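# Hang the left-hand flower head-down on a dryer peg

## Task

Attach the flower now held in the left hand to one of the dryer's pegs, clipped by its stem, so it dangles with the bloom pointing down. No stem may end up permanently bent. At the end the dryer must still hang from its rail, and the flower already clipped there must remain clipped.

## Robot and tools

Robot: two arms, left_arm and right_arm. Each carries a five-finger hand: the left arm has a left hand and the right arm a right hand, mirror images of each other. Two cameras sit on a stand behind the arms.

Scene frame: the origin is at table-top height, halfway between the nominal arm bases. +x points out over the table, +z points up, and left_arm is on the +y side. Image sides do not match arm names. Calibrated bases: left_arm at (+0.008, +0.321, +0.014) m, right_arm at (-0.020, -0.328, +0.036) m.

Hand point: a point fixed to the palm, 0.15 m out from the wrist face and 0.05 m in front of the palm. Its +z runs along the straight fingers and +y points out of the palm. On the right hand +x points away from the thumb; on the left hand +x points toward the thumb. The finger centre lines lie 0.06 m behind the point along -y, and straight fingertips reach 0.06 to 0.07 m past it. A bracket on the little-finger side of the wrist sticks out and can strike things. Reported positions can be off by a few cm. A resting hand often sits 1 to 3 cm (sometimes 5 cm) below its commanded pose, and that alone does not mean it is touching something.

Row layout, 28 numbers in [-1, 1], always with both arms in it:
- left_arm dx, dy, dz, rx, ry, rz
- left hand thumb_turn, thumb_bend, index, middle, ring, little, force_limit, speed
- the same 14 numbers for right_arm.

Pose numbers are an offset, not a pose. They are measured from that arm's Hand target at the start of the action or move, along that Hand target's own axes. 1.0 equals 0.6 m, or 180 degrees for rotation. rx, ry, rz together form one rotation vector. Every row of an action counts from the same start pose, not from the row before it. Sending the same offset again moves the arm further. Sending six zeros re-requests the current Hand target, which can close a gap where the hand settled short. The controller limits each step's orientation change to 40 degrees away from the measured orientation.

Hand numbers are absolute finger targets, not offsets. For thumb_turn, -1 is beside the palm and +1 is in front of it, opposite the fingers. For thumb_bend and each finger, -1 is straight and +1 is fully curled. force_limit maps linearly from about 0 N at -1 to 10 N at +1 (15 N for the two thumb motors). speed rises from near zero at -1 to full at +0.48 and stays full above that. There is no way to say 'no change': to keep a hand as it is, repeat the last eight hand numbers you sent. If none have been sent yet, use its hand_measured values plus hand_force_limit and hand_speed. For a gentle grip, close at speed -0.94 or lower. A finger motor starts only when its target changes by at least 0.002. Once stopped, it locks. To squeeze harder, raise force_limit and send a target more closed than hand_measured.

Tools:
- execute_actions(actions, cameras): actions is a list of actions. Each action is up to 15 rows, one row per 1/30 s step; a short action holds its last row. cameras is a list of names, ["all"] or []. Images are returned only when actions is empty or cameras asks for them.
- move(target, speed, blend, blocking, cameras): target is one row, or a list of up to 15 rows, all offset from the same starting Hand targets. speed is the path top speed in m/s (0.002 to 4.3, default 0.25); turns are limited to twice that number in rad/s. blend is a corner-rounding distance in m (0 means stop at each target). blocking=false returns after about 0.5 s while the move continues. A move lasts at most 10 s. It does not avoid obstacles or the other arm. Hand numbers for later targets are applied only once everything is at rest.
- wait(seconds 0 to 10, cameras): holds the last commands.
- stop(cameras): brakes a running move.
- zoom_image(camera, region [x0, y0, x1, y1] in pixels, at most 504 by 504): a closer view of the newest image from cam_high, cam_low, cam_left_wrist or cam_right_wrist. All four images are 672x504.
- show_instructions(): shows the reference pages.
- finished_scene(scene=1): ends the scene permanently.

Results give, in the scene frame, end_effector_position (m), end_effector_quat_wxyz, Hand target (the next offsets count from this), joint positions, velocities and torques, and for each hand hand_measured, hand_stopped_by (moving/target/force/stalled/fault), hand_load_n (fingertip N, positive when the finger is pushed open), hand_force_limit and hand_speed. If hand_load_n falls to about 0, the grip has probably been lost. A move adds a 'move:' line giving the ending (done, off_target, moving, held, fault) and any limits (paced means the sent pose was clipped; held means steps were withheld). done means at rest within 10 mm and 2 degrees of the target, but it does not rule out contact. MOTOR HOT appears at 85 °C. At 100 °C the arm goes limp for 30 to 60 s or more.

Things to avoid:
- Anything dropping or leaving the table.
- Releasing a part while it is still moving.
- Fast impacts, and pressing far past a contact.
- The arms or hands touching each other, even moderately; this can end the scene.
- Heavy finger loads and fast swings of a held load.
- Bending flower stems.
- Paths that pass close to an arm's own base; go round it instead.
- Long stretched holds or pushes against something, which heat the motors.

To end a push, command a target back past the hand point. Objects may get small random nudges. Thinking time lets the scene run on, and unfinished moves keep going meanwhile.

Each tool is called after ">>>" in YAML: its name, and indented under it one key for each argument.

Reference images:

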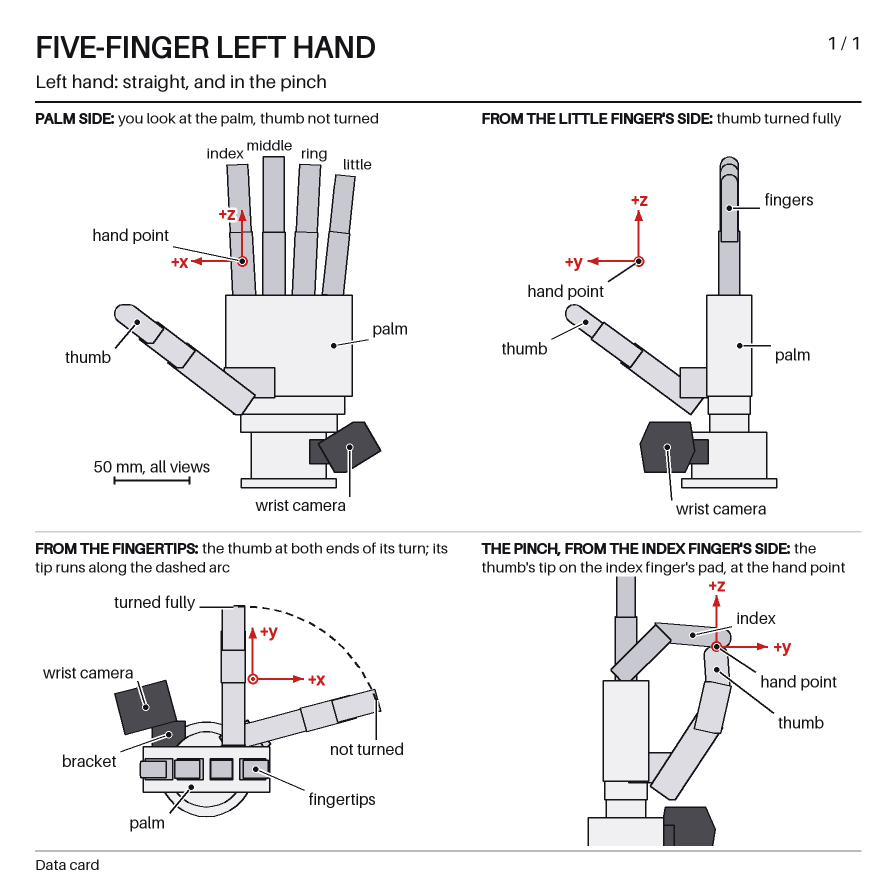

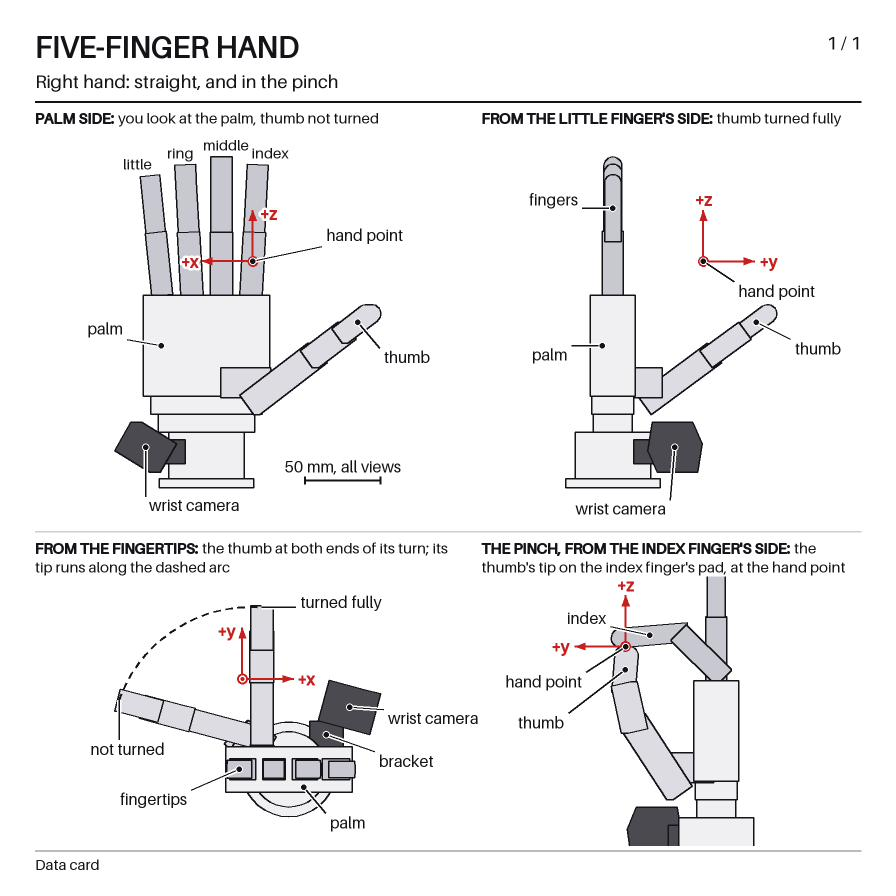

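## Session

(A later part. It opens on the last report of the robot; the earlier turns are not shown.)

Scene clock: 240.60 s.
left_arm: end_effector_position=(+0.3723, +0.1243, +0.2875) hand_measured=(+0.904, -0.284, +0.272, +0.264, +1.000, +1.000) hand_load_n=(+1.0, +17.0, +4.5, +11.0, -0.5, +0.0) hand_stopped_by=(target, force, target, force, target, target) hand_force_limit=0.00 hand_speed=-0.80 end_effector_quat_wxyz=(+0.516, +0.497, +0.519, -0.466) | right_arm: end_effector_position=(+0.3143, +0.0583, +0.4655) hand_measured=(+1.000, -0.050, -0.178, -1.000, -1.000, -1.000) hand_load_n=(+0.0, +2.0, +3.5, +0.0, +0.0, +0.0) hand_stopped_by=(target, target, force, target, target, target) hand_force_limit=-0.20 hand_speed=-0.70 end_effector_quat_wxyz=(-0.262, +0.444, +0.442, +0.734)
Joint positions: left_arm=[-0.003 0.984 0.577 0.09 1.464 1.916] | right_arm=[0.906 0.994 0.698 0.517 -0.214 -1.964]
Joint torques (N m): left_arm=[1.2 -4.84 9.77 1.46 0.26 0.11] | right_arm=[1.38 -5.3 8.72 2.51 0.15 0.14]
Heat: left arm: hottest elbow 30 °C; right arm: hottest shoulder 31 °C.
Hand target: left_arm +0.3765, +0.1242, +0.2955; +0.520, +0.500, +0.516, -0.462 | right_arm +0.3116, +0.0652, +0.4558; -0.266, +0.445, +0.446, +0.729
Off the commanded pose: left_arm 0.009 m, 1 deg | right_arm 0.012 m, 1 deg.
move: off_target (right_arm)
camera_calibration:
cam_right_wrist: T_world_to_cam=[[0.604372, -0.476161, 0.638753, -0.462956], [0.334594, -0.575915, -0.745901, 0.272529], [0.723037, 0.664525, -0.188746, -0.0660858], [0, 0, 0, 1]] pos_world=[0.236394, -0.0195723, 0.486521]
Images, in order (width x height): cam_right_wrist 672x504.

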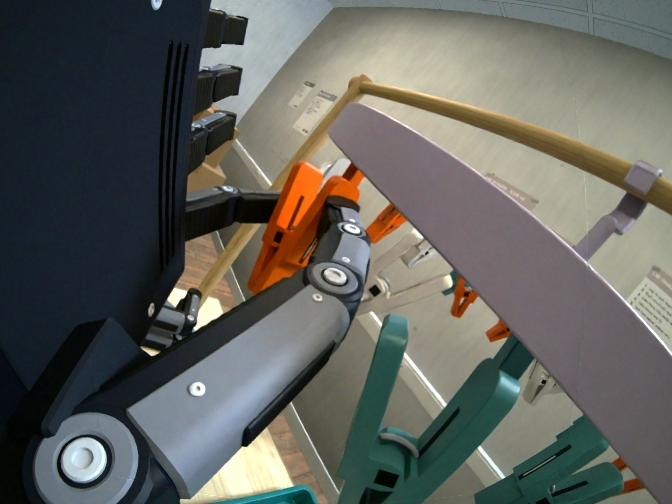

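>>> move:
  target: [0,0,0,0,0,0,0.904,-0.284,0.272,0.264,1,1,0,-0.8, 0,0,0,0,0,0,1,-0.05,0.02,-1,-1,-1,0.6,-0.85]
  speed: 0.06
  cameras: ["cam_right_wrist"]

>>> zoom_image:
  camera: "cam_right_wrist"
  region: [200, 100, 500, 400]

Scene clock: 241.67 s.
left_arm: end_effector_position=(+0.3723, +0.1243, +0.2875) hand_measured=(+0.904, -0.284, +0.272, +0.264, +1.000, +1.000) hand_load_n=(+1.0, +17.0, +4.5, +11.0, +0.0, +0.0) hand_stopped_by=(target, force, target, force, target, target) hand_force_limit=0.00 hand_speed=-0.80 end_effector_quat_wxyz=(+0.516, +0.497, +0.519, -0.466) | right_arm: end_effector_position=(+0.3140, +0.0585, +0.4655) hand_measured=(+1.000, -0.052, -0.154, -1.000, -1.000, -1.000) hand_load_n=(-1.0, +8.0, +11.5, +0.0, +0.0, +0.0) hand_stopped_by=(target, target, force, target, target, target) hand_force_limit=0.60 hand_speed=-0.85 end_effector_quat_wxyz=(-0.262, +0.444, +0.442, +0.734)
Joint positions: left_arm=[-0.003 0.984 0.577 0.09 1.464 1.916] | right_arm=[0.906 0.994 0.698 0.517 -0.214 -1.964]
Joint torques (N m): left_arm=[1.2 -4.89 9.76 1.44 0.26 0.11] | right_arm=[1.32 -5.07 8.81 2.45 0.12 0.13]
Heat: left arm: hottest elbow 30 °C; right arm: hottest shoulder 31 °C.
Hand target: left_arm +0.3765, +0.1242, +0.2955; +0.520, +0.500, +0.516, -0.462 | right_arm +0.3115, +0.0652, +0.4558; -0.266, +0.445, +0.446, +0.729
Off the commanded pose: left_arm 0.009 m, 1 deg | right_arm 0.012 m, 1 deg.
move: off_target (right_arm)
camera_calibration:
cam_right_wrist: T_world_to_cam=[[0.604711, -0.475712, 0.638767, -0.462816], [0.335014, -0.575688, -0.745888, 0.272611], [0.722558, 0.665043, -0.188754, -0.0659482], [0, 0, 0, 1]] pos_world=[0.236193, -0.0193701, 0.486521]
Images, in order (width x height): cam_right_wrist 672x504.

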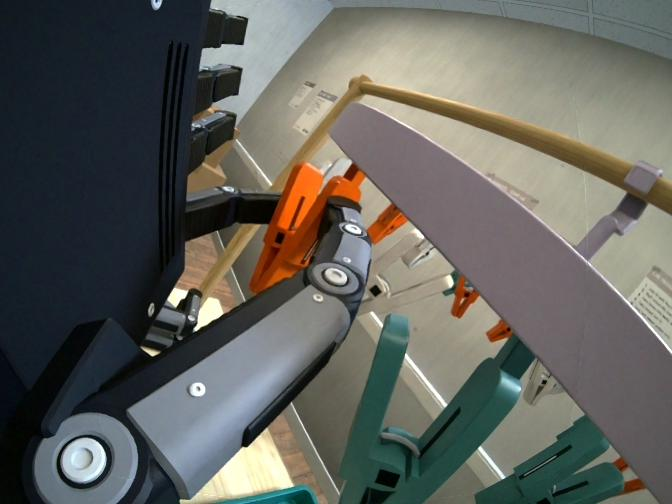

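Scaled by 1.680 from the camera's 672x504 image, which has a finer 960x720 frame.

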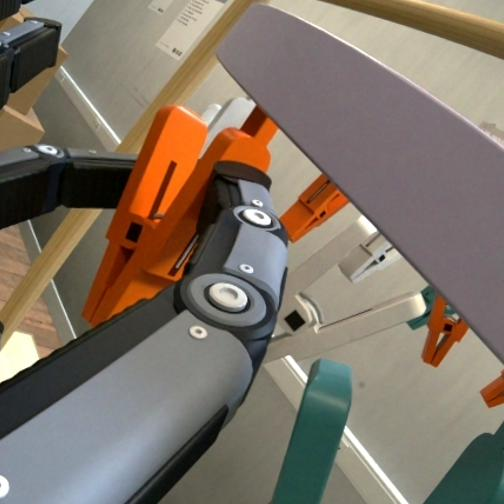

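>>> zoom_image:
  camera: "cam_right_wrist"
  region: [230, 150, 350, 310]

>>> execute_actions:
  actions: []

>>> zoom_image:
  camera: "cam_high"
  region: [420, 70, 500, 145]

>>> zoom_image:
  camera: "cam_low"
  region: [310, 95, 430, 215]

Scaled by 3.150 from the camera's 672x504 image, which has a finer 960x720 frame.

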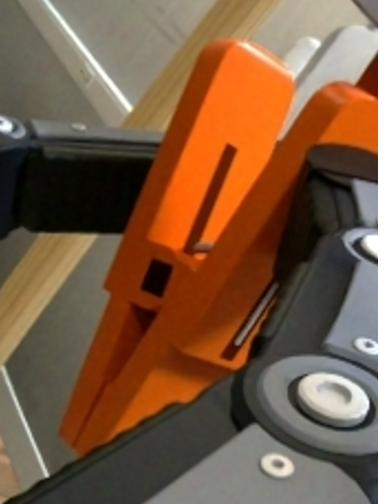

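Scene clock: 243.37 s.
left_arm: end_effector_position=(+0.3723, +0.1243, +0.2875) hand_measured=(+0.904, -0.284, +0.272, +0.264, +1.000, +1.000) hand_load_n=(+1.0, +16.5, +4.5, +11.0, +0.0, +0.0) hand_stopped_by=(target, force, target, force, target, target) hand_force_limit=0.00 hand_speed=-0.80 end_effector_quat_wxyz=(+0.516, +0.497, +0.519, -0.466) | right_arm: end_effector_position=(+0.3140, +0.0585, +0.4655) hand_measured=(+1.000, -0.052, -0.154, -1.000, -1.000, -1.000) hand_load_n=(-1.0, +7.5, +11.5, +0.0, +0.0, +0.0) hand_stopped_by=(target, target, force, target, target, target) hand_force_limit=0.60 hand_speed=-0.85 end_effector_quat_wxyz=(-0.262, +0.444, +0.442, +0.734)
Joint positions: left_arm=[-0.003 0.984 0.577 0.09 1.464 1.916] | right_arm=[0.906 0.994 0.698 0.517 -0.214 -1.964]
Joint velocities: within noise
Joint torques (N m): left_arm=[1.14 -4.84 9.77 1.46 0.26 0.11] | right_arm=[1.44 -5.66 8.79 2.5 0.15 0.14]
Heat: left arm: hottest elbow 30 °C; right arm: hottest shoulder 31 °C.
Hand target: left_arm +0.3765, +0.1242, +0.2955; +0.520, +0.500, +0.516, -0.462 | right_arm +0.3115, +0.0652, +0.4558; -0.266, +0.445, +0.446, +0.729
Off the commanded pose: left_arm 0.009 m, 1 deg | right_arm 0.012 m, 1 deg.
camera_calibration:
cam_right_wrist: T_world_to_cam=[[0.604711, -0.475712, 0.638767, -0.462816], [0.335014, -0.575688, -0.745888, 0.272611], [0.722558, 0.665043, -0.188754, -0.0659482], [0, 0, 0, 1]] pos_world=[0.236193, -0.0193701, 0.486521]

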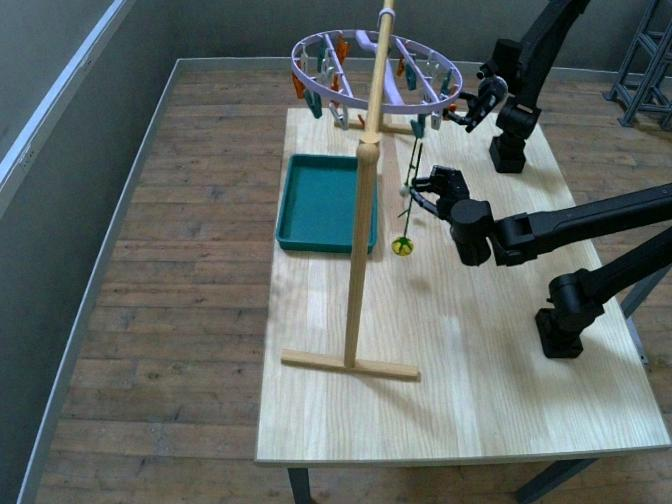

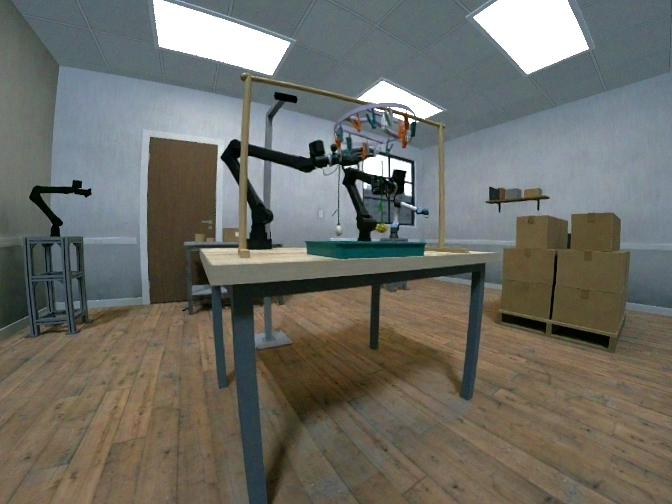

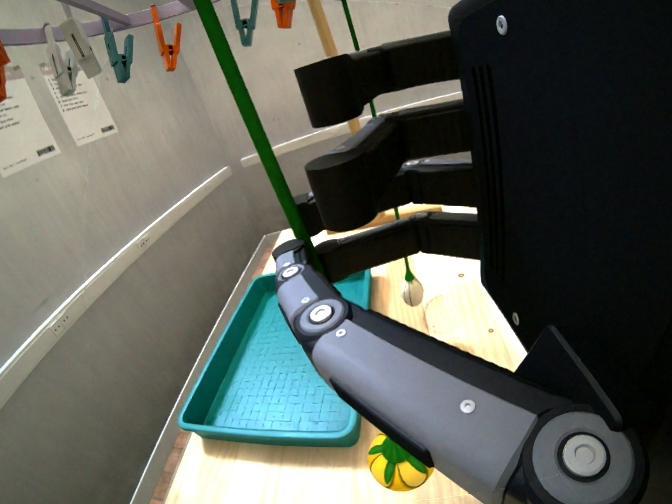

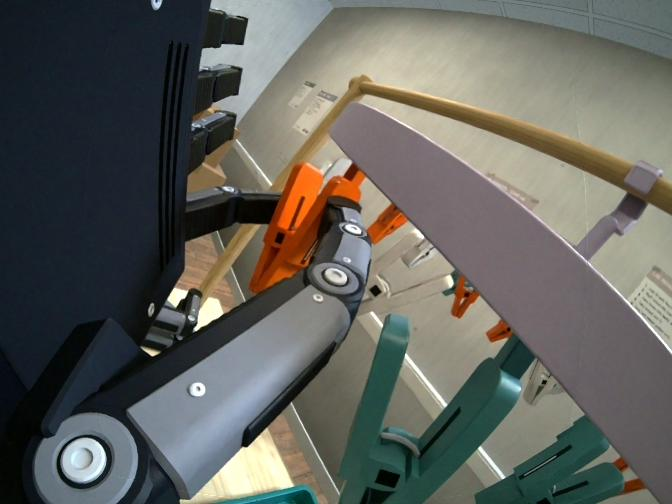

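Scaled by 6.300 from the camera's 672x504 image, which has a finer 960x720 frame.

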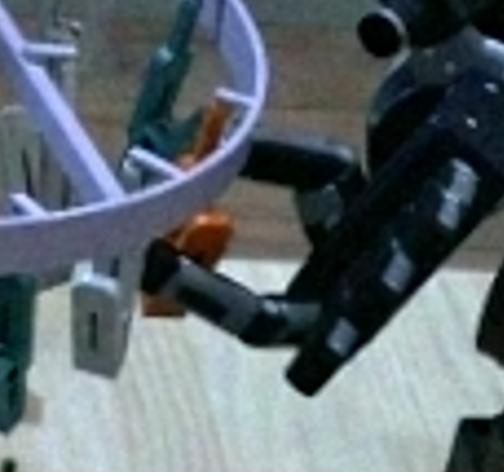

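Scaled by 4.200 from the camera's 672x504 image, which has a finer 960x720 frame.

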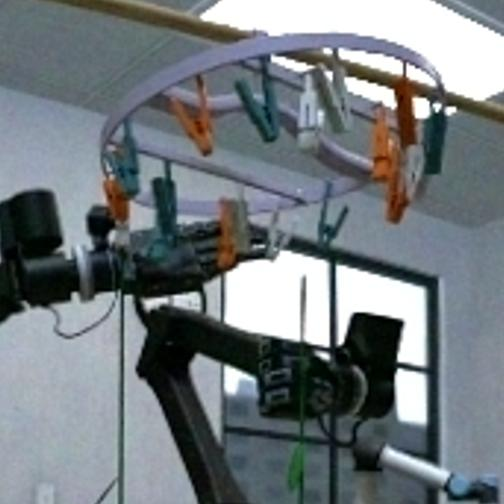

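>>> move:
  target:
    - [0,0,0,0,0,0,0.904,-0.284,0.272,0.264,1,1,0,-0.8, 0,0,0,0,0,0,1,-0.05,-0.45,-1,-1,-1,0.6,-0.6]
    - [0,0,0,0,0,0,0.904,-0.284,0.272,0.264,1,1,0,-0.8, -0.0133,-0.0062,-0.0031,0,0,0,1,-0.05,-0.45,-1,-1,-1,0.6,-0.6]
    - [0,0,0,0,0,0,0.904,-0.284,0.272,0.264,1,1,0,-0.8, -0.0133,-0.0062,-0.0031,0,0,0,1,-0.05,-0.45,-0.45,-1,-1,0,-0.4]
  speed: 0.06
  cameras: ["cam_right_wrist"]

>>> zoom_image:
  camera: "cam_right_wrist"
  region: [200, 100, 400, 300]

Scene clock: 248.57 s.
left_arm: end_effector_position=(+0.3723, +0.1243, +0.2875) hand_measured=(+0.904, -0.284, +0.272, +0.264, +1.000, +1.000) hand_load_n=(+1.0, +17.0, +4.0, +11.0, +0.0, +0.0) hand_stopped_by=(target, force, target, force, target, target) hand_force_limit=0.00 hand_speed=-0.80 end_effector_quat_wxyz=(+0.516, +0.497, +0.519, -0.466) | right_arm: end_effector_position=(+0.3140, +0.0585, +0.4574) hand_measured=(+1.000, -0.050, -0.450, -0.450, -1.000, -1.000) hand_load_n=(+0.0, +0.0, +0.0, +0.0, +0.0, +0.0) hand_stopped_by=(target, target, target, target, target, target) hand_force_limit=0.00 hand_speed=-0.40 end_effector_quat_wxyz=(-0.262, +0.443, +0.442, +0.735)
Joint positions: left_arm=[-0.003 0.984 0.577 0.09 1.464 1.916] | right_arm=[0.906 1.004 0.68 0.547 -0.214 -1.964]
Joint torques (N m): left_arm=[1.14 -4.84 9.76 1.44 0.26 0.11] | right_arm=[1.26 -5.13 8.55 2.52 0.12 0.1]
Heat: left arm: hottest elbow 30 °C; right arm: hottest shoulder 31 °C.
Hand target: left_arm +0.3765, +0.1242, +0.2955; +0.520, +0.500, +0.516, -0.462 | right_arm +0.3115, +0.0653, +0.4465; -0.266, +0.445, +0.446, +0.729
Off the commanded pose: left_arm 0.009 m, 1 deg | right_arm 0.013 m, 1 deg.
move: off_target (right_arm); target 3's new numbers were sent with right_arm's hand 0.013 m and 1 deg from that target
camera_calibration:
cam_right_wrist: T_world_to_cam=[[0.603965, -0.476708, 0.638729, -0.45733], [0.335907, -0.574504, -0.746399, 0.266457], [0.722767, 0.665353, -0.186851, -0.0683288], [0, 0, 0, 1]] pos_world=[0.236093, -0.0194698, 0.478226]
Images, in order (width x height): cam_right_wrist 672x504.

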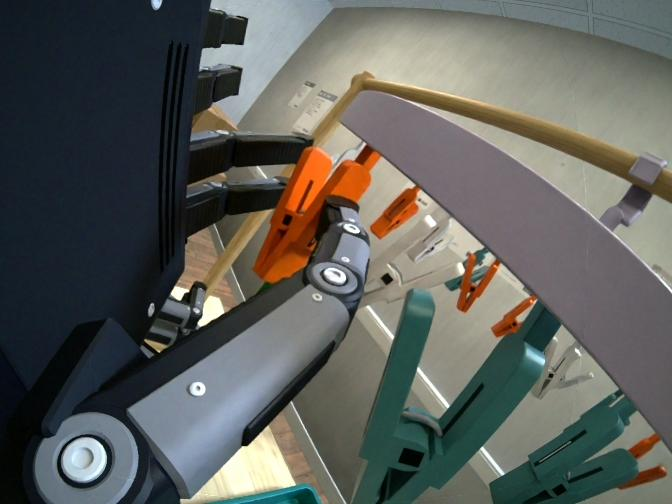

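Scaled by 2.520 from the camera's 672x504 image, which has a finer 960x720 frame.

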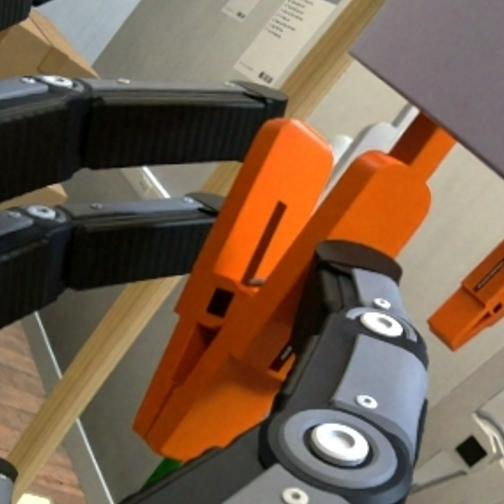

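>>> move:
  target:
    - [0,0,0,0,0,0,0.904,-0.284,0.272,0.264,1,1,0,-0.8, -0.0044,-0.0021,-0.001,0,0,0,1,-0.05,-0.45,-0.45,-1,-1,0,-0.6]
    - [0,0,0,0,0,0,0.904,-0.284,0.272,0.264,1,1,0,-0.8, -0.0044,-0.0021,-0.001,0,0,0,1,-0.05,-0.15,-0.15,-1,-1,-0.2,-0.7]
  speed: 0.06
  cameras: ["cam_right_wrist"]

>>> zoom_image:
  camera: "cam_right_wrist"
  region: [200, 100, 400, 300]

Scene clock: 251.90 s.
left_arm: end_effector_position=(+0.3723, +0.1243, +0.2875) hand_measured=(+0.904, -0.284, +0.272, +0.264, +1.000, +1.000) hand_load_n=(+1.0, +17.0, +4.5, +11.0, +0.0, +0.0) hand_stopped_by=(target, force, target, force, target, target) hand_force_limit=0.00 hand_speed=-0.80 end_effector_quat_wxyz=(+0.516, +0.497, +0.519, -0.466) | right_arm: end_effector_position=(+0.3140, +0.0586, +0.4544) hand_measured=(+1.000, -0.050, -0.150, -0.232, -1.000, -1.000) hand_load_n=(+1.0, +1.5, +0.0, +4.0, +0.0, +0.0) hand_stopped_by=(target, target, target, force, target, target) hand_force_limit=-0.20 hand_speed=-0.70 end_effector_quat_wxyz=(-0.262, +0.444, +0.442, +0.734)
Joint positions: left_arm=[-0.003 0.984 0.577 0.09 1.464 1.916] | right_arm=[0.906 1.007 0.674 0.556 -0.214 -1.964]
Joint torques (N m): left_arm=[1.2 -4.84 9.77 1.44 0.26 0.11] | right_arm=[1.38 -4.89 8.68 2.47 0.15 0.12]
Heat: left arm: hottest elbow 30 °C; right arm: hottest shoulder 31 °C.
Hand target: left_arm +0.3765, +0.1242, +0.2955; +0.520, +0.500, +0.516, -0.462 | right_arm +0.3115, +0.0653, +0.4436; -0.266, +0.445, +0.446, +0.729
Off the commanded pose: left_arm 0.009 m, 1 deg | right_arm 0.013 m, 1 deg.
move: off_target (right_arm); target 2's new numbers were sent with right_arm's hand 0.013 m and 1 deg from that target
camera_calibration:
cam_right_wrist: T_world_to_cam=[[0.604127, -0.476475, 0.638751, -0.455518], [0.335731, -0.574765, -0.746277, 0.264162], [0.722714, 0.665294, -0.187264, -0.0687541], [0, 0, 0, 1]] pos_world=[0.236193, -0.0194698, 0.475225]
Images, in order (width x height): cam_right_wrist 672x504.

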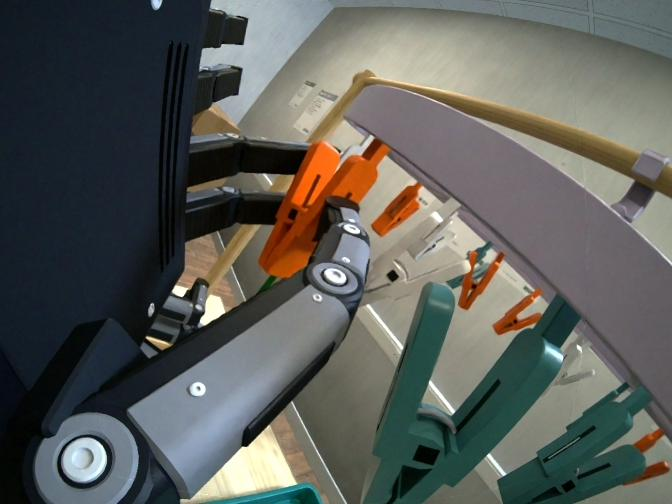

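Scaled by 2.520 from the camera's 672x504 image, which has a finer 960x720 frame.

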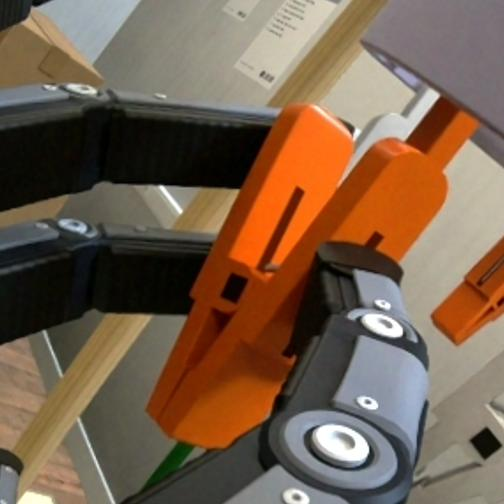

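>>> move:
  target: [0,0,0,0,0,0,0.904,-0.284,0.272,0.264,1,1,0,-0.8, 0,0,0,0,0,0,1,-0.05,-0.15,-0.05,-1,-1,0.6,-0.85]
  speed: 0.06
  cameras: ["cam_right_wrist"]

>>> zoom_image:
  camera: "cam_right_wrist"
  region: [200, 100, 400, 300]

Scene clock: 253.07 s.
left_arm: end_effector_position=(+0.3723, +0.1243, +0.2875) hand_measured=(+0.904, -0.284, +0.272, +0.264, +1.000, +1.000) hand_load_n=(+1.0, +17.0, +4.5, +11.0, +0.0, +0.0) hand_stopped_by=(target, force, target, force, target, target) hand_force_limit=0.00 hand_speed=-0.80 end_effector_quat_wxyz=(+0.516, +0.497, +0.519, -0.466) | right_arm: end_effector_position=(+0.3140, +0.0586, +0.4544) hand_measured=(+1.000, -0.050, -0.150, -0.222, -1.000, -1.000) hand_load_n=(+2.5, +3.0, +0.0, +8.5, +0.0, +0.0) hand_stopped_by=(target, target, target, force, target, target) hand_force_limit=0.60 hand_speed=-0.85 end_effector_quat_wxyz=(-0.262, +0.444, +0.442, +0.734)
Joint positions: left_arm=[-0.003 0.984 0.577 0.09 1.464 1.916] | right_arm=[0.906 1.007 0.674 0.556 -0.214 -1.964]
Joint torques (N m): left_arm=[1.2 -4.84 9.76 1.46 0.26 0.11] | right_arm=[1.2 -5.42 8.62 2.51 0.16 0.11]
Heat: left arm: hottest elbow 30 °C; right arm: hottest shoulder 31 °C.
Hand target: left_arm +0.3765, +0.1242, +0.2955; +0.520, +0.500, +0.516, -0.462 | right_arm +0.3115, +0.0652, +0.4436; -0.266, +0.445, +0.446, +0.729
Off the commanded pose: left_arm 0.009 m, 1 deg | right_arm 0.013 m, 1 deg.
move: off_target (right_arm)
camera_calibration:
cam_right_wrist: T_world_to_cam=[[0.604127, -0.476475, 0.638751, -0.455518], [0.335731, -0.574765, -0.746277, 0.264162], [0.722714, 0.665294, -0.187264, -0.0687541], [0, 0, 0, 1]] pos_world=[0.236193, -0.0194698, 0.475225]
Images, in order (width x height): cam_right_wrist 672x504.

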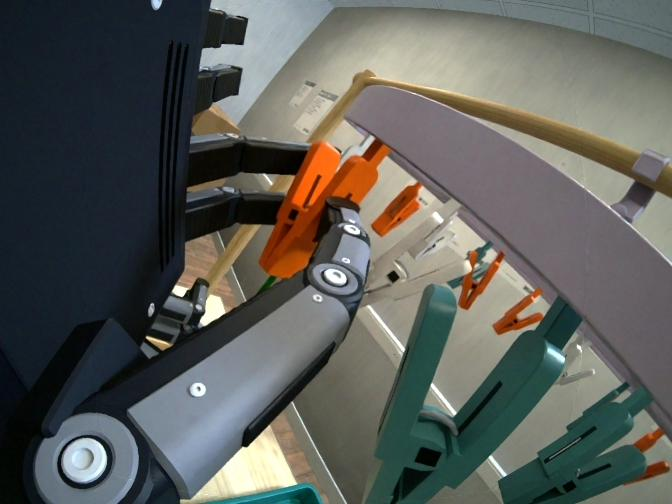

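Scaled by 2.520 from the camera's 672x504 image, which has a finer 960x720 frame.

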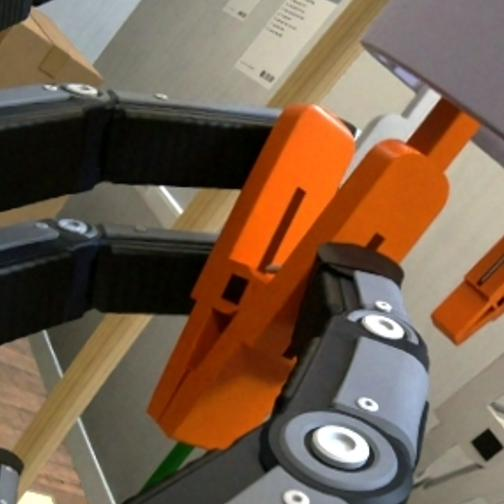

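>>> move:
  target: [0,0,0,0,0,0,0.904,-0.284,0.272,0.264,1,1,0,-0.8, 0,0,0,0,0,0,1,-0.05,-0.15,0.05,-1,-1,1,-0.85]
  speed: 0.06
  cameras: ["cam_right_wrist"]

>>> zoom_image:
  camera: "cam_right_wrist"
  region: [200, 100, 400, 300]

Scene clock: 254.50 s.
left_arm: end_effector_position=(+0.3723, +0.1243, +0.2875) hand_measured=(+0.904, -0.284, +0.272, +0.264, +1.000, +1.000) hand_load_n=(+1.0, +16.5, +4.5, +11.0, +0.0, +0.0) hand_stopped_by=(target, force, target, force, target, target) hand_force_limit=0.00 hand_speed=-0.80 end_effector_quat_wxyz=(+0.516, +0.497, +0.519, -0.466) | right_arm: end_effector_position=(+0.3139, +0.0588, +0.4542) hand_measured=(+1.000, -0.050, -0.150, -0.212, -1.000, -1.000) hand_load_n=(+4.0, +5.0, +0.0, +13.0, +0.0, +0.0) hand_stopped_by=(target, target, target, force, target, target) hand_force_limit=1.00 hand_speed=-0.85 end_effector_quat_wxyz=(-0.262, +0.444, +0.442, +0.734)
Joint positions: left_arm=[-0.003 0.984 0.577 0.09 1.464 1.916] | right_arm=[0.907 1.007 0.674 0.556 -0.214 -1.964]
Joint torques (N m): left_arm=[1.14 -4.89 9.76 1.46 0.26 0.11] | right_arm=[1.44 -5.25 8.57 2.55 0.16 0.11]
Heat: left arm: hottest elbow 30 °C; right arm: hottest shoulder 31 °C.
Hand target: left_arm +0.3765, +0.1242, +0.2955; +0.520, +0.500, +0.516, -0.462 | right_arm +0.3115, +0.0654, +0.4435; -0.267, +0.445, +0.446, +0.729
Off the commanded pose: left_arm 0.009 m, 1 deg | right_arm 0.013 m, 1 deg.
move: off_target (right_arm)
camera_calibration:
cam_right_wrist: T_world_to_cam=[[0.604464, -0.476067, 0.638736, -0.455297], [0.335832, -0.574786, -0.746216, 0.264108], [0.722386, 0.665568, -0.187559, -0.0686302], [0, 0, 0, 1]] pos_world=[0.236092, -0.0192685, 0.475024]
Images, in order (width x height): cam_right_wrist 672x504.

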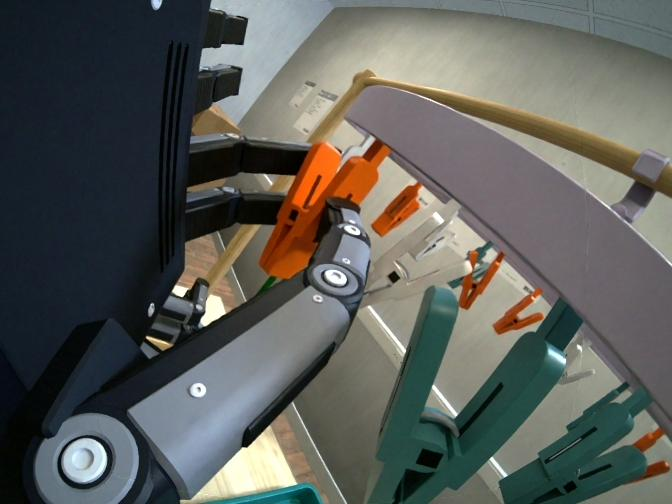

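Scaled by 2.520 from the camera's 672x504 image, which has a finer 960x720 frame.

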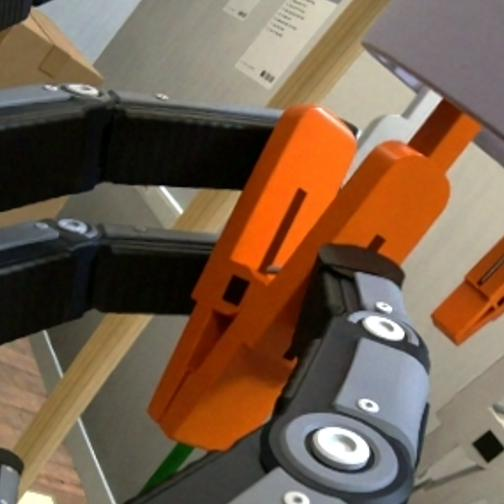

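>>> move:
  target: [0,0,0,0,0,0,0.904,-0.284,0.272,0.264,1,1,0,-0.8, 0,0,0,0,0,0,1,-0.05,-0.5,0.05,-1,-1,1,-0.6]
  speed: 0.06
  cameras: ["cam_right_wrist"]

>>> zoom_image:
  camera: "cam_right_wrist"
  region: [200, 100, 400, 300]

Scene clock: 258.93 s.
left_arm: end_effector_position=(+0.3723, +0.1243, +0.2875) hand_measured=(+0.904, -0.284, +0.272, +0.264, +1.000, +1.000) hand_load_n=(+1.0, +17.0, +4.5, +11.0, +0.0, +0.0) hand_stopped_by=(target, force, target, force, target, target) hand_force_limit=0.00 hand_speed=-0.80 end_effector_quat_wxyz=(+0.516, +0.497, +0.519, -0.466) | right_arm: end_effector_position=(+0.3139, +0.0588, +0.4542) hand_measured=(+1.000, -0.050, -0.500, -0.212, -1.000, -1.000) hand_load_n=(+4.0, +4.5, +0.0, +12.5, +0.0, +0.0) hand_stopped_by=(target, target, target, force, target, target) hand_force_limit=1.00 hand_speed=-0.60 end_effector_quat_wxyz=(-0.262, +0.444, +0.442, +0.734)
Joint positions: left_arm=[-0.003 0.984 0.577 0.09 1.464 1.916] | right_arm=[0.907 1.007 0.674 0.556 -0.214 -1.964]
Joint torques (N m): left_arm=[1.2 -4.84 9.77 1.46 0.26 0.11] | right_arm=[1.26 -5.48 8.55 2.48 0.14 0.14]
Heat: left arm: hottest elbow 30 °C; right arm: hottest shoulder 31 °C.
Hand target: left_arm +0.3765, +0.1242, +0.2955; +0.520, +0.500, +0.516, -0.462 | right_arm +0.3115, +0.0654, +0.4435; -0.267, +0.445, +0.446, +0.729
Off the commanded pose: left_arm 0.009 m, 1 deg | right_arm 0.013 m, 1 deg.
move: off_target (right_arm)
camera_calibration:
cam_right_wrist: T_world_to_cam=[[0.604464, -0.476067, 0.638736, -0.455297], [0.335832, -0.574786, -0.746216, 0.264108], [0.722386, 0.665568, -0.187559, -0.0686302], [0, 0, 0, 1]] pos_world=[0.236092, -0.0192685, 0.475024]
Images, in order (width x height): cam_right_wrist 672x504.

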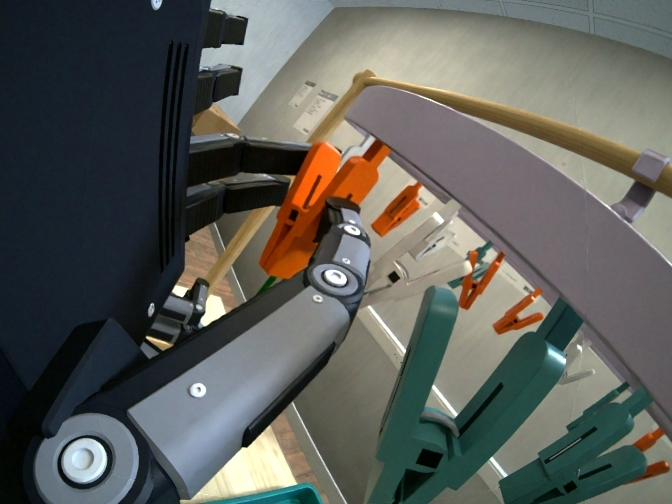

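Scaled by 2.520 from the camera's 672x504 image, which has a finer 960x720 frame.

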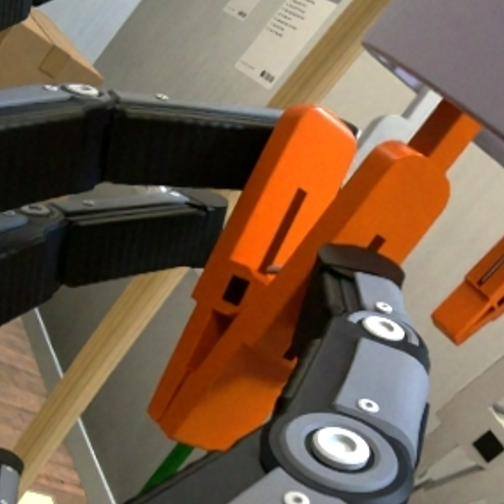

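>>> wait:
  seconds: 0.1
  cameras: ["all"]

>>> zoom_image:
  camera: "cam_high"
  region: [420, 70, 500, 145]

>>> zoom_image:
  camera: "cam_low"
  region: [320, 110, 400, 190]

Scene clock: 262.10 s.
left_arm: end_effector_position=(+0.3723, +0.1243, +0.2875) hand_measured=(+0.904, -0.284, +0.272, +0.264, +1.000, +1.000) hand_load_n=(+1.0, +17.0, +4.5, +11.0, +0.0, +0.0) hand_stopped_by=(target, force, target, force, target, target) hand_force_limit=0.00 hand_speed=-0.80 end_effector_quat_wxyz=(+0.516, +0.497, +0.519, -0.466) | right_arm: end_effector_position=(+0.3139, +0.0588, +0.4542) hand_measured=(+1.000, -0.050, -0.500, -0.212, -1.000, -1.000) hand_load_n=(+4.0, +5.0, +0.0, +12.5, +0.0, +0.0) hand_stopped_by=(target, target, target, force, target, target) hand_force_limit=1.00 hand_speed=-0.60 end_effector_quat_wxyz=(-0.262, +0.444, +0.442, +0.734)
Joint positions: left_arm=[-0.003 0.984 0.577 0.09 1.464 1.916] | right_arm=[0.907 1.007 0.674 0.556 -0.214 -1.964]
Joint torques (N m): left_arm=[1.2 -4.84 9.77 1.46 0.26 0.11] | right_arm=[1.32 -5.42 8.68 2.56 0.13 0.13]
Heat: left arm: hottest elbow 30 °C; right arm: hottest shoulder 31 °C.
Hand target: left_arm +0.3765, +0.1242, +0.2955; +0.520, +0.500, +0.516, -0.462 | right_arm +0.3115, +0.0654, +0.4435; -0.267, +0.445, +0.446, +0.729
Off the commanded pose: left_arm 0.009 m, 1 deg | right_arm 0.013 m, 1 deg.
wait: 0.10 s; at rest from the start
camera_calibration:
cam_right_wrist: T_world_to_cam=[[0.604464, -0.476067, 0.638736, -0.455297], [0.335832, -0.574786, -0.746216, 0.264108], [0.722386, 0.665568, -0.187559, -0.0686302], [0, 0, 0, 1]] pos_world=[0.236092, -0.0192685, 0.475024]

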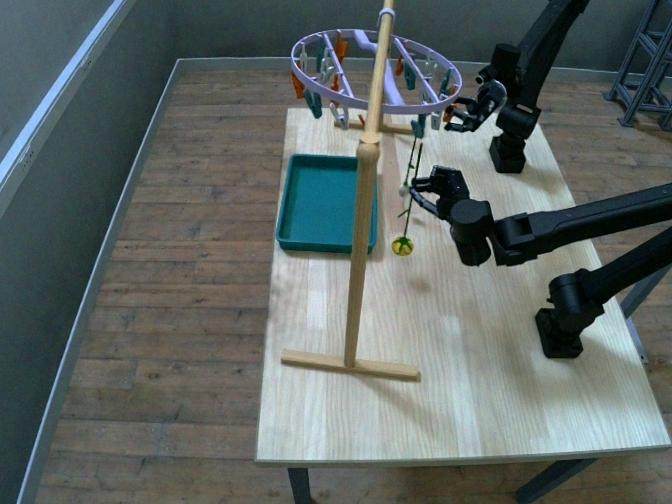

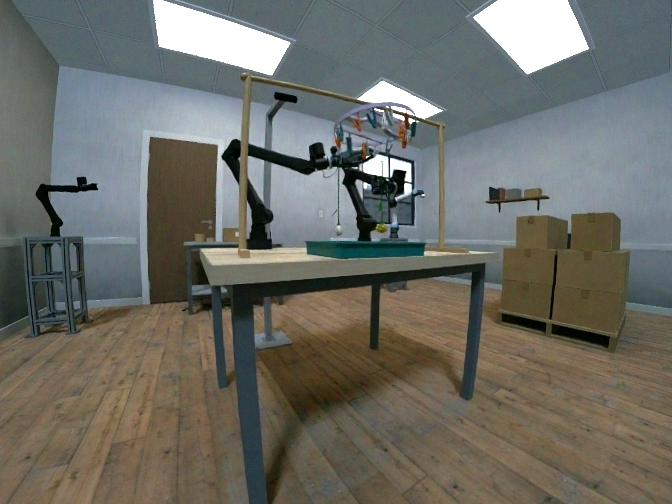

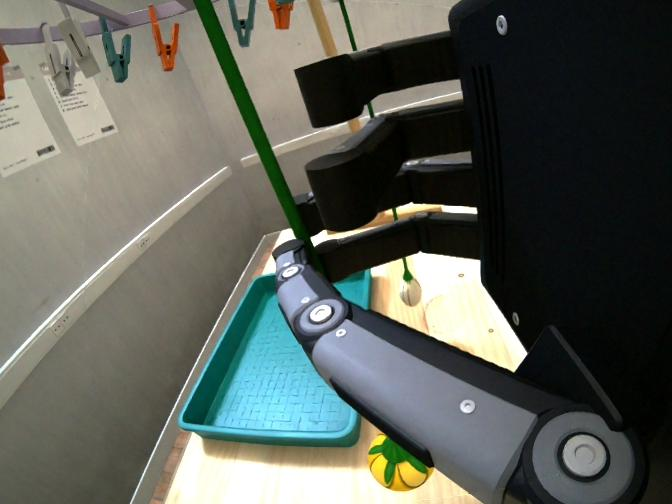

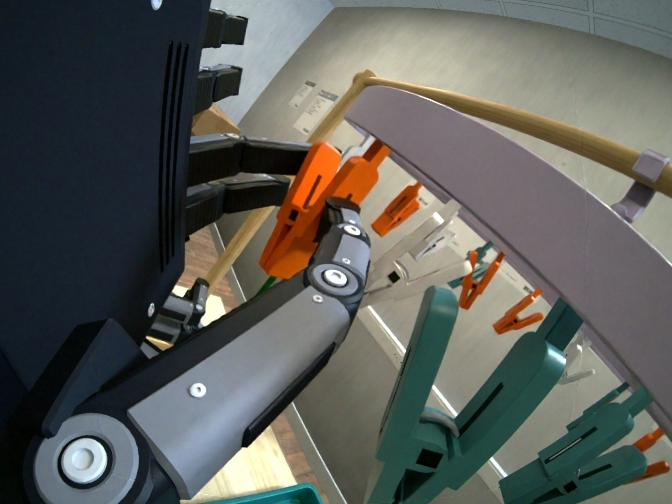

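Scaled by 6.300 from the camera's 672x504 image, which has a finer 960x720 frame.

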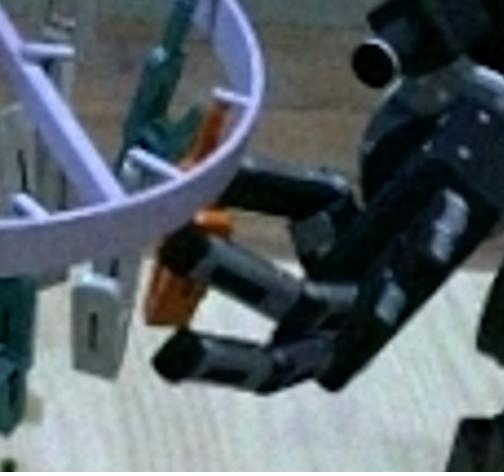

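Scaled by 6.300 from the camera's 672x504 image, which has a finer 960x720 frame.

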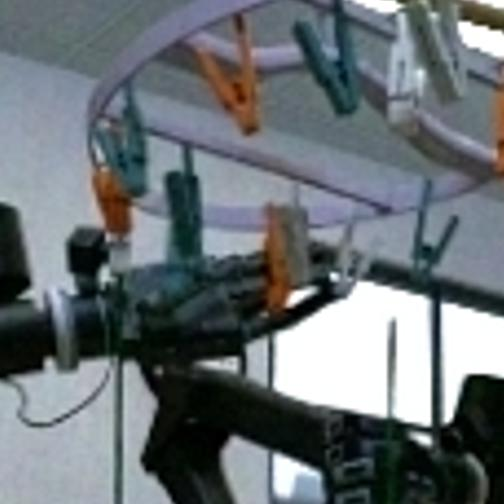

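>>> move:
  target:
    - [0,0,0,0,0,0,0.904,-0.284,0.272,0.264,1,1,0,-0.8, 0,0,0,0,0,0,1,-0.05,-0.5,-0.25,-1,-1,1,-0.7]
    - [0,0,0,0,0,0,0.904,-0.284,0.272,0.264,1,1,0,-0.8, 0,0,0,0,0,0,1,-0.05,-0.5,0.06,-1,-1,1,-0.6]
  speed: 0.06
  cameras: ["cam_right_wrist"]

>>> zoom_image:
  camera: "cam_right_wrist"
  region: [200, 100, 400, 300]

Scene clock: 268.90 s.
left_arm: end_effector_position=(+0.3723, +0.1243, +0.2875) hand_measured=(+0.904, -0.284, +0.272, +0.264, +1.000, +1.000) hand_load_n=(+1.0, +17.0, +4.5, +10.5, +0.0, +0.0) hand_stopped_by=(target, force, target, force, target, target) hand_force_limit=0.00 hand_speed=-0.80 end_effector_quat_wxyz=(+0.516, +0.497, +0.519, -0.466) | right_arm: end_effector_position=(+0.3139, +0.0591, +0.4538) hand_measured=(+1.000, -0.052, -0.500, -0.116, -1.000, -1.000) hand_load_n=(+4.5, +9.5, +0.0, +16.0, +0.0, +0.0) hand_stopped_by=(target, target, target, force, target, target) hand_force_limit=1.00 hand_speed=-0.60 end_effector_quat_wxyz=(-0.262, +0.444, +0.442, +0.734)
Joint positions: left_arm=[-0.003 0.984 0.577 0.09 1.464 1.916] | right_arm=[0.907 1.008 0.674 0.556 -0.214 -1.964]
Joint torques (N m): left_arm=[1.2 -4.84 9.76 1.46 0.26 0.11] | right_arm=[1.32 -5.19 8.53 2.48 0.14 0.11]
Heat: left arm: hottest elbow 30 °C; right arm: hottest shoulder 31 °C.
Hand target: left_arm +0.3765, +0.1242, +0.2955; +0.520, +0.500, +0.516, -0.462 | right_arm +0.3116, +0.0653, +0.4435; -0.266, +0.446, +0.446, +0.729
Off the commanded pose: left_arm 0.009 m, 1 deg | right_arm 0.012 m, 1 deg.
move: off_target (right_arm); target 2's new numbers were sent with right_arm's hand 0.013 m and 1 deg from that target
camera_calibration:
cam_right_wrist: T_world_to_cam=[[0.604914, -0.475429, 0.638785, -0.455142], [0.335665, -0.5752, -0.745972, 0.264046], [0.722086, 0.665666, -0.188362, -0.0684137], [0, 0, 0, 1]] pos_world=[0.236092, -0.0189676, 0.474822]
Images, in order (width x height): cam_right_wrist 672x504.

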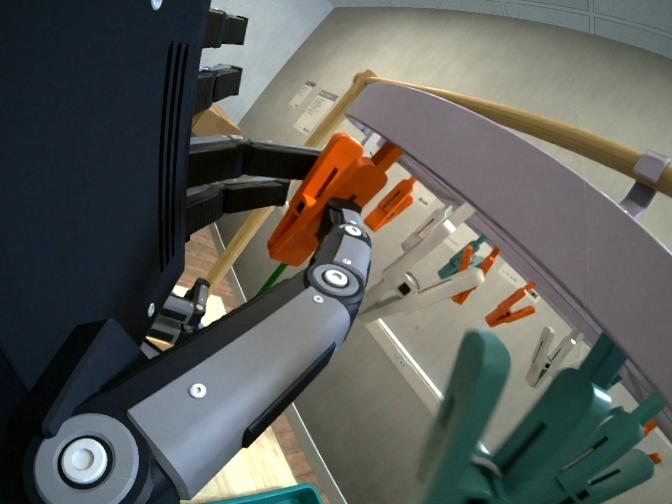

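Scaled by 2.520 from the camera's 672x504 image, which has a finer 960x720 frame.

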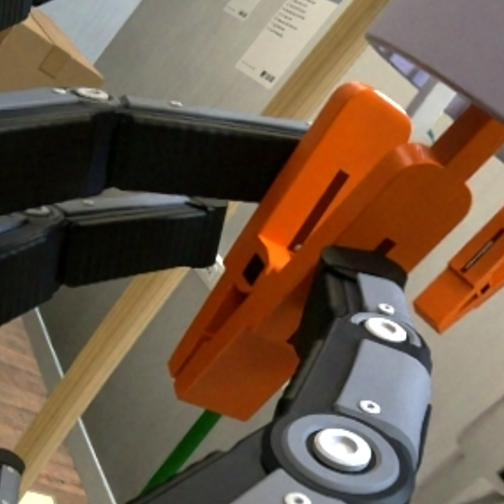

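>>> zoom_image:
  camera: "cam_right_wrist"
  region: [250, 120, 400, 280]

Scaled by 3.150 from the camera's 672x504 image, which has a finer 960x720 frame.

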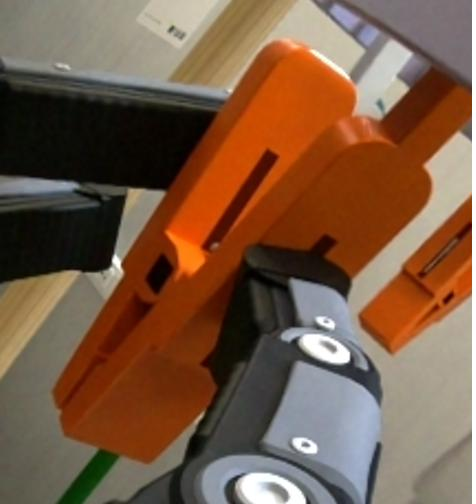

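>>> move:
  target:
    - [0,0,0,0,0,0,0.904,-0.284,0.272,0.264,1,1,0,-0.8, 0,0,0,0,0,0,1,-0.05,-0.5,-0.42,-1,-1,1,-0.7]
    - [0,0,0,0,0,0,0.904,-0.284,0.272,0.264,1,1,0,-0.8, 0,0.0167,0,0,0,0,1,-0.05,-0.5,-0.42,-1,-1,1,-0.6]
    - [0,0,0,0,0,0,0.904,-0.284,0.272,0.264,1,1,0,-0.8, 0,0.0167,0,0,0,0,1,0.12,-0.5,-0.42,-1,-1,1,-0.6]
  speed: 0.06
  cameras: ["cam_right_wrist"]

>>> zoom_image:
  camera: "cam_right_wrist"
  region: [200, 100, 400, 300]

Scene clock: 276.60 s.
left_arm: end_effector_position=(+0.3723, +0.1243, +0.2875) hand_measured=(+0.904, -0.284, +0.272, +0.264, +1.000, +1.000) hand_load_n=(+1.0, +17.0, +4.5, +11.0, +0.0, +0.0) hand_stopped_by=(target, force, target, force, target, target) hand_force_limit=0.00 hand_speed=-0.80 end_effector_quat_wxyz=(+0.516, +0.497, +0.519, -0.466) | right_arm: end_effector_position=(+0.3115, +0.0615, +0.4539) hand_measured=(+1.000, +0.120, -0.500, -0.420, -1.000, -1.000) hand_load_n=(+0.0, +0.0, +0.0, +0.0, +0.0, +0.0) hand_stopped_by=(target, target, target, target, target, target) hand_force_limit=1.00 hand_speed=-0.60 end_effector_quat_wxyz=(-0.268, +0.438, +0.449, +0.731)
Joint positions: left_arm=[-0.003 0.984 0.577 0.09 1.464 1.916] | right_arm=[0.904 1.008 0.674 0.556 -0.238 -1.964]
Joint torques (N m): left_arm=[1.2 -4.84 9.76 1.46 0.26 0.11] | right_arm=[-0.56 -5.25 9.5 2.18 -0.01 0.21]
Heat: left arm: hottest elbow 30 °C; right arm: hottest shoulder 31 °C.
Hand target: left_arm +0.3765, +0.1242, +0.2955; +0.520, +0.500, +0.516, -0.462 | right_arm +0.3193, +0.0608, +0.4476; -0.267, +0.446, +0.446, +0.729
Off the commanded pose: left_arm 0.009 m, 1 deg | right_arm 0.010 m, 1 deg.
move: done
camera_calibration:
cam_right_wrist: T_world_to_cam=[[0.611777, -0.461003, 0.642811, -0.457457], [0.350412, -0.570604, -0.742713, 0.259949], [0.709183, 0.679623, -0.187541, -0.06556], [0, 0, 0, 1]] pos_world=[0.235267, -0.0180056, 0.474831]
Images, in order (width x height): cam_right_wrist 672x504.

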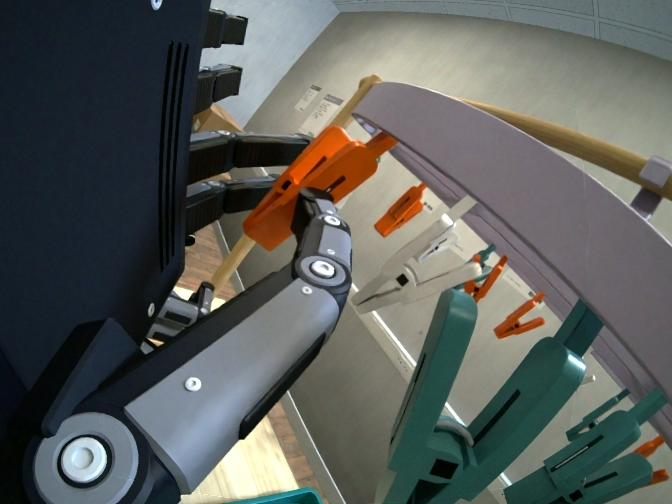

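Scaled by 2.520 from the camera's 672x504 image, which has a finer 960x720 frame.

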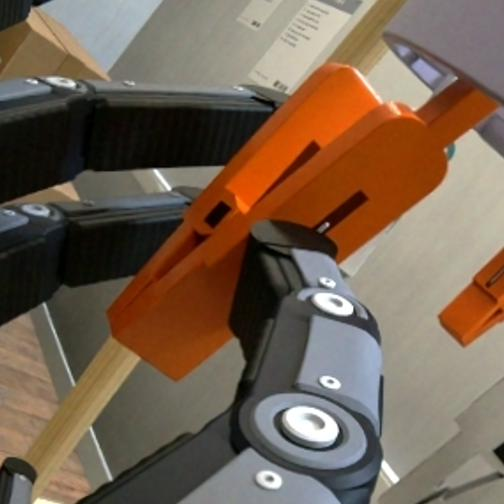

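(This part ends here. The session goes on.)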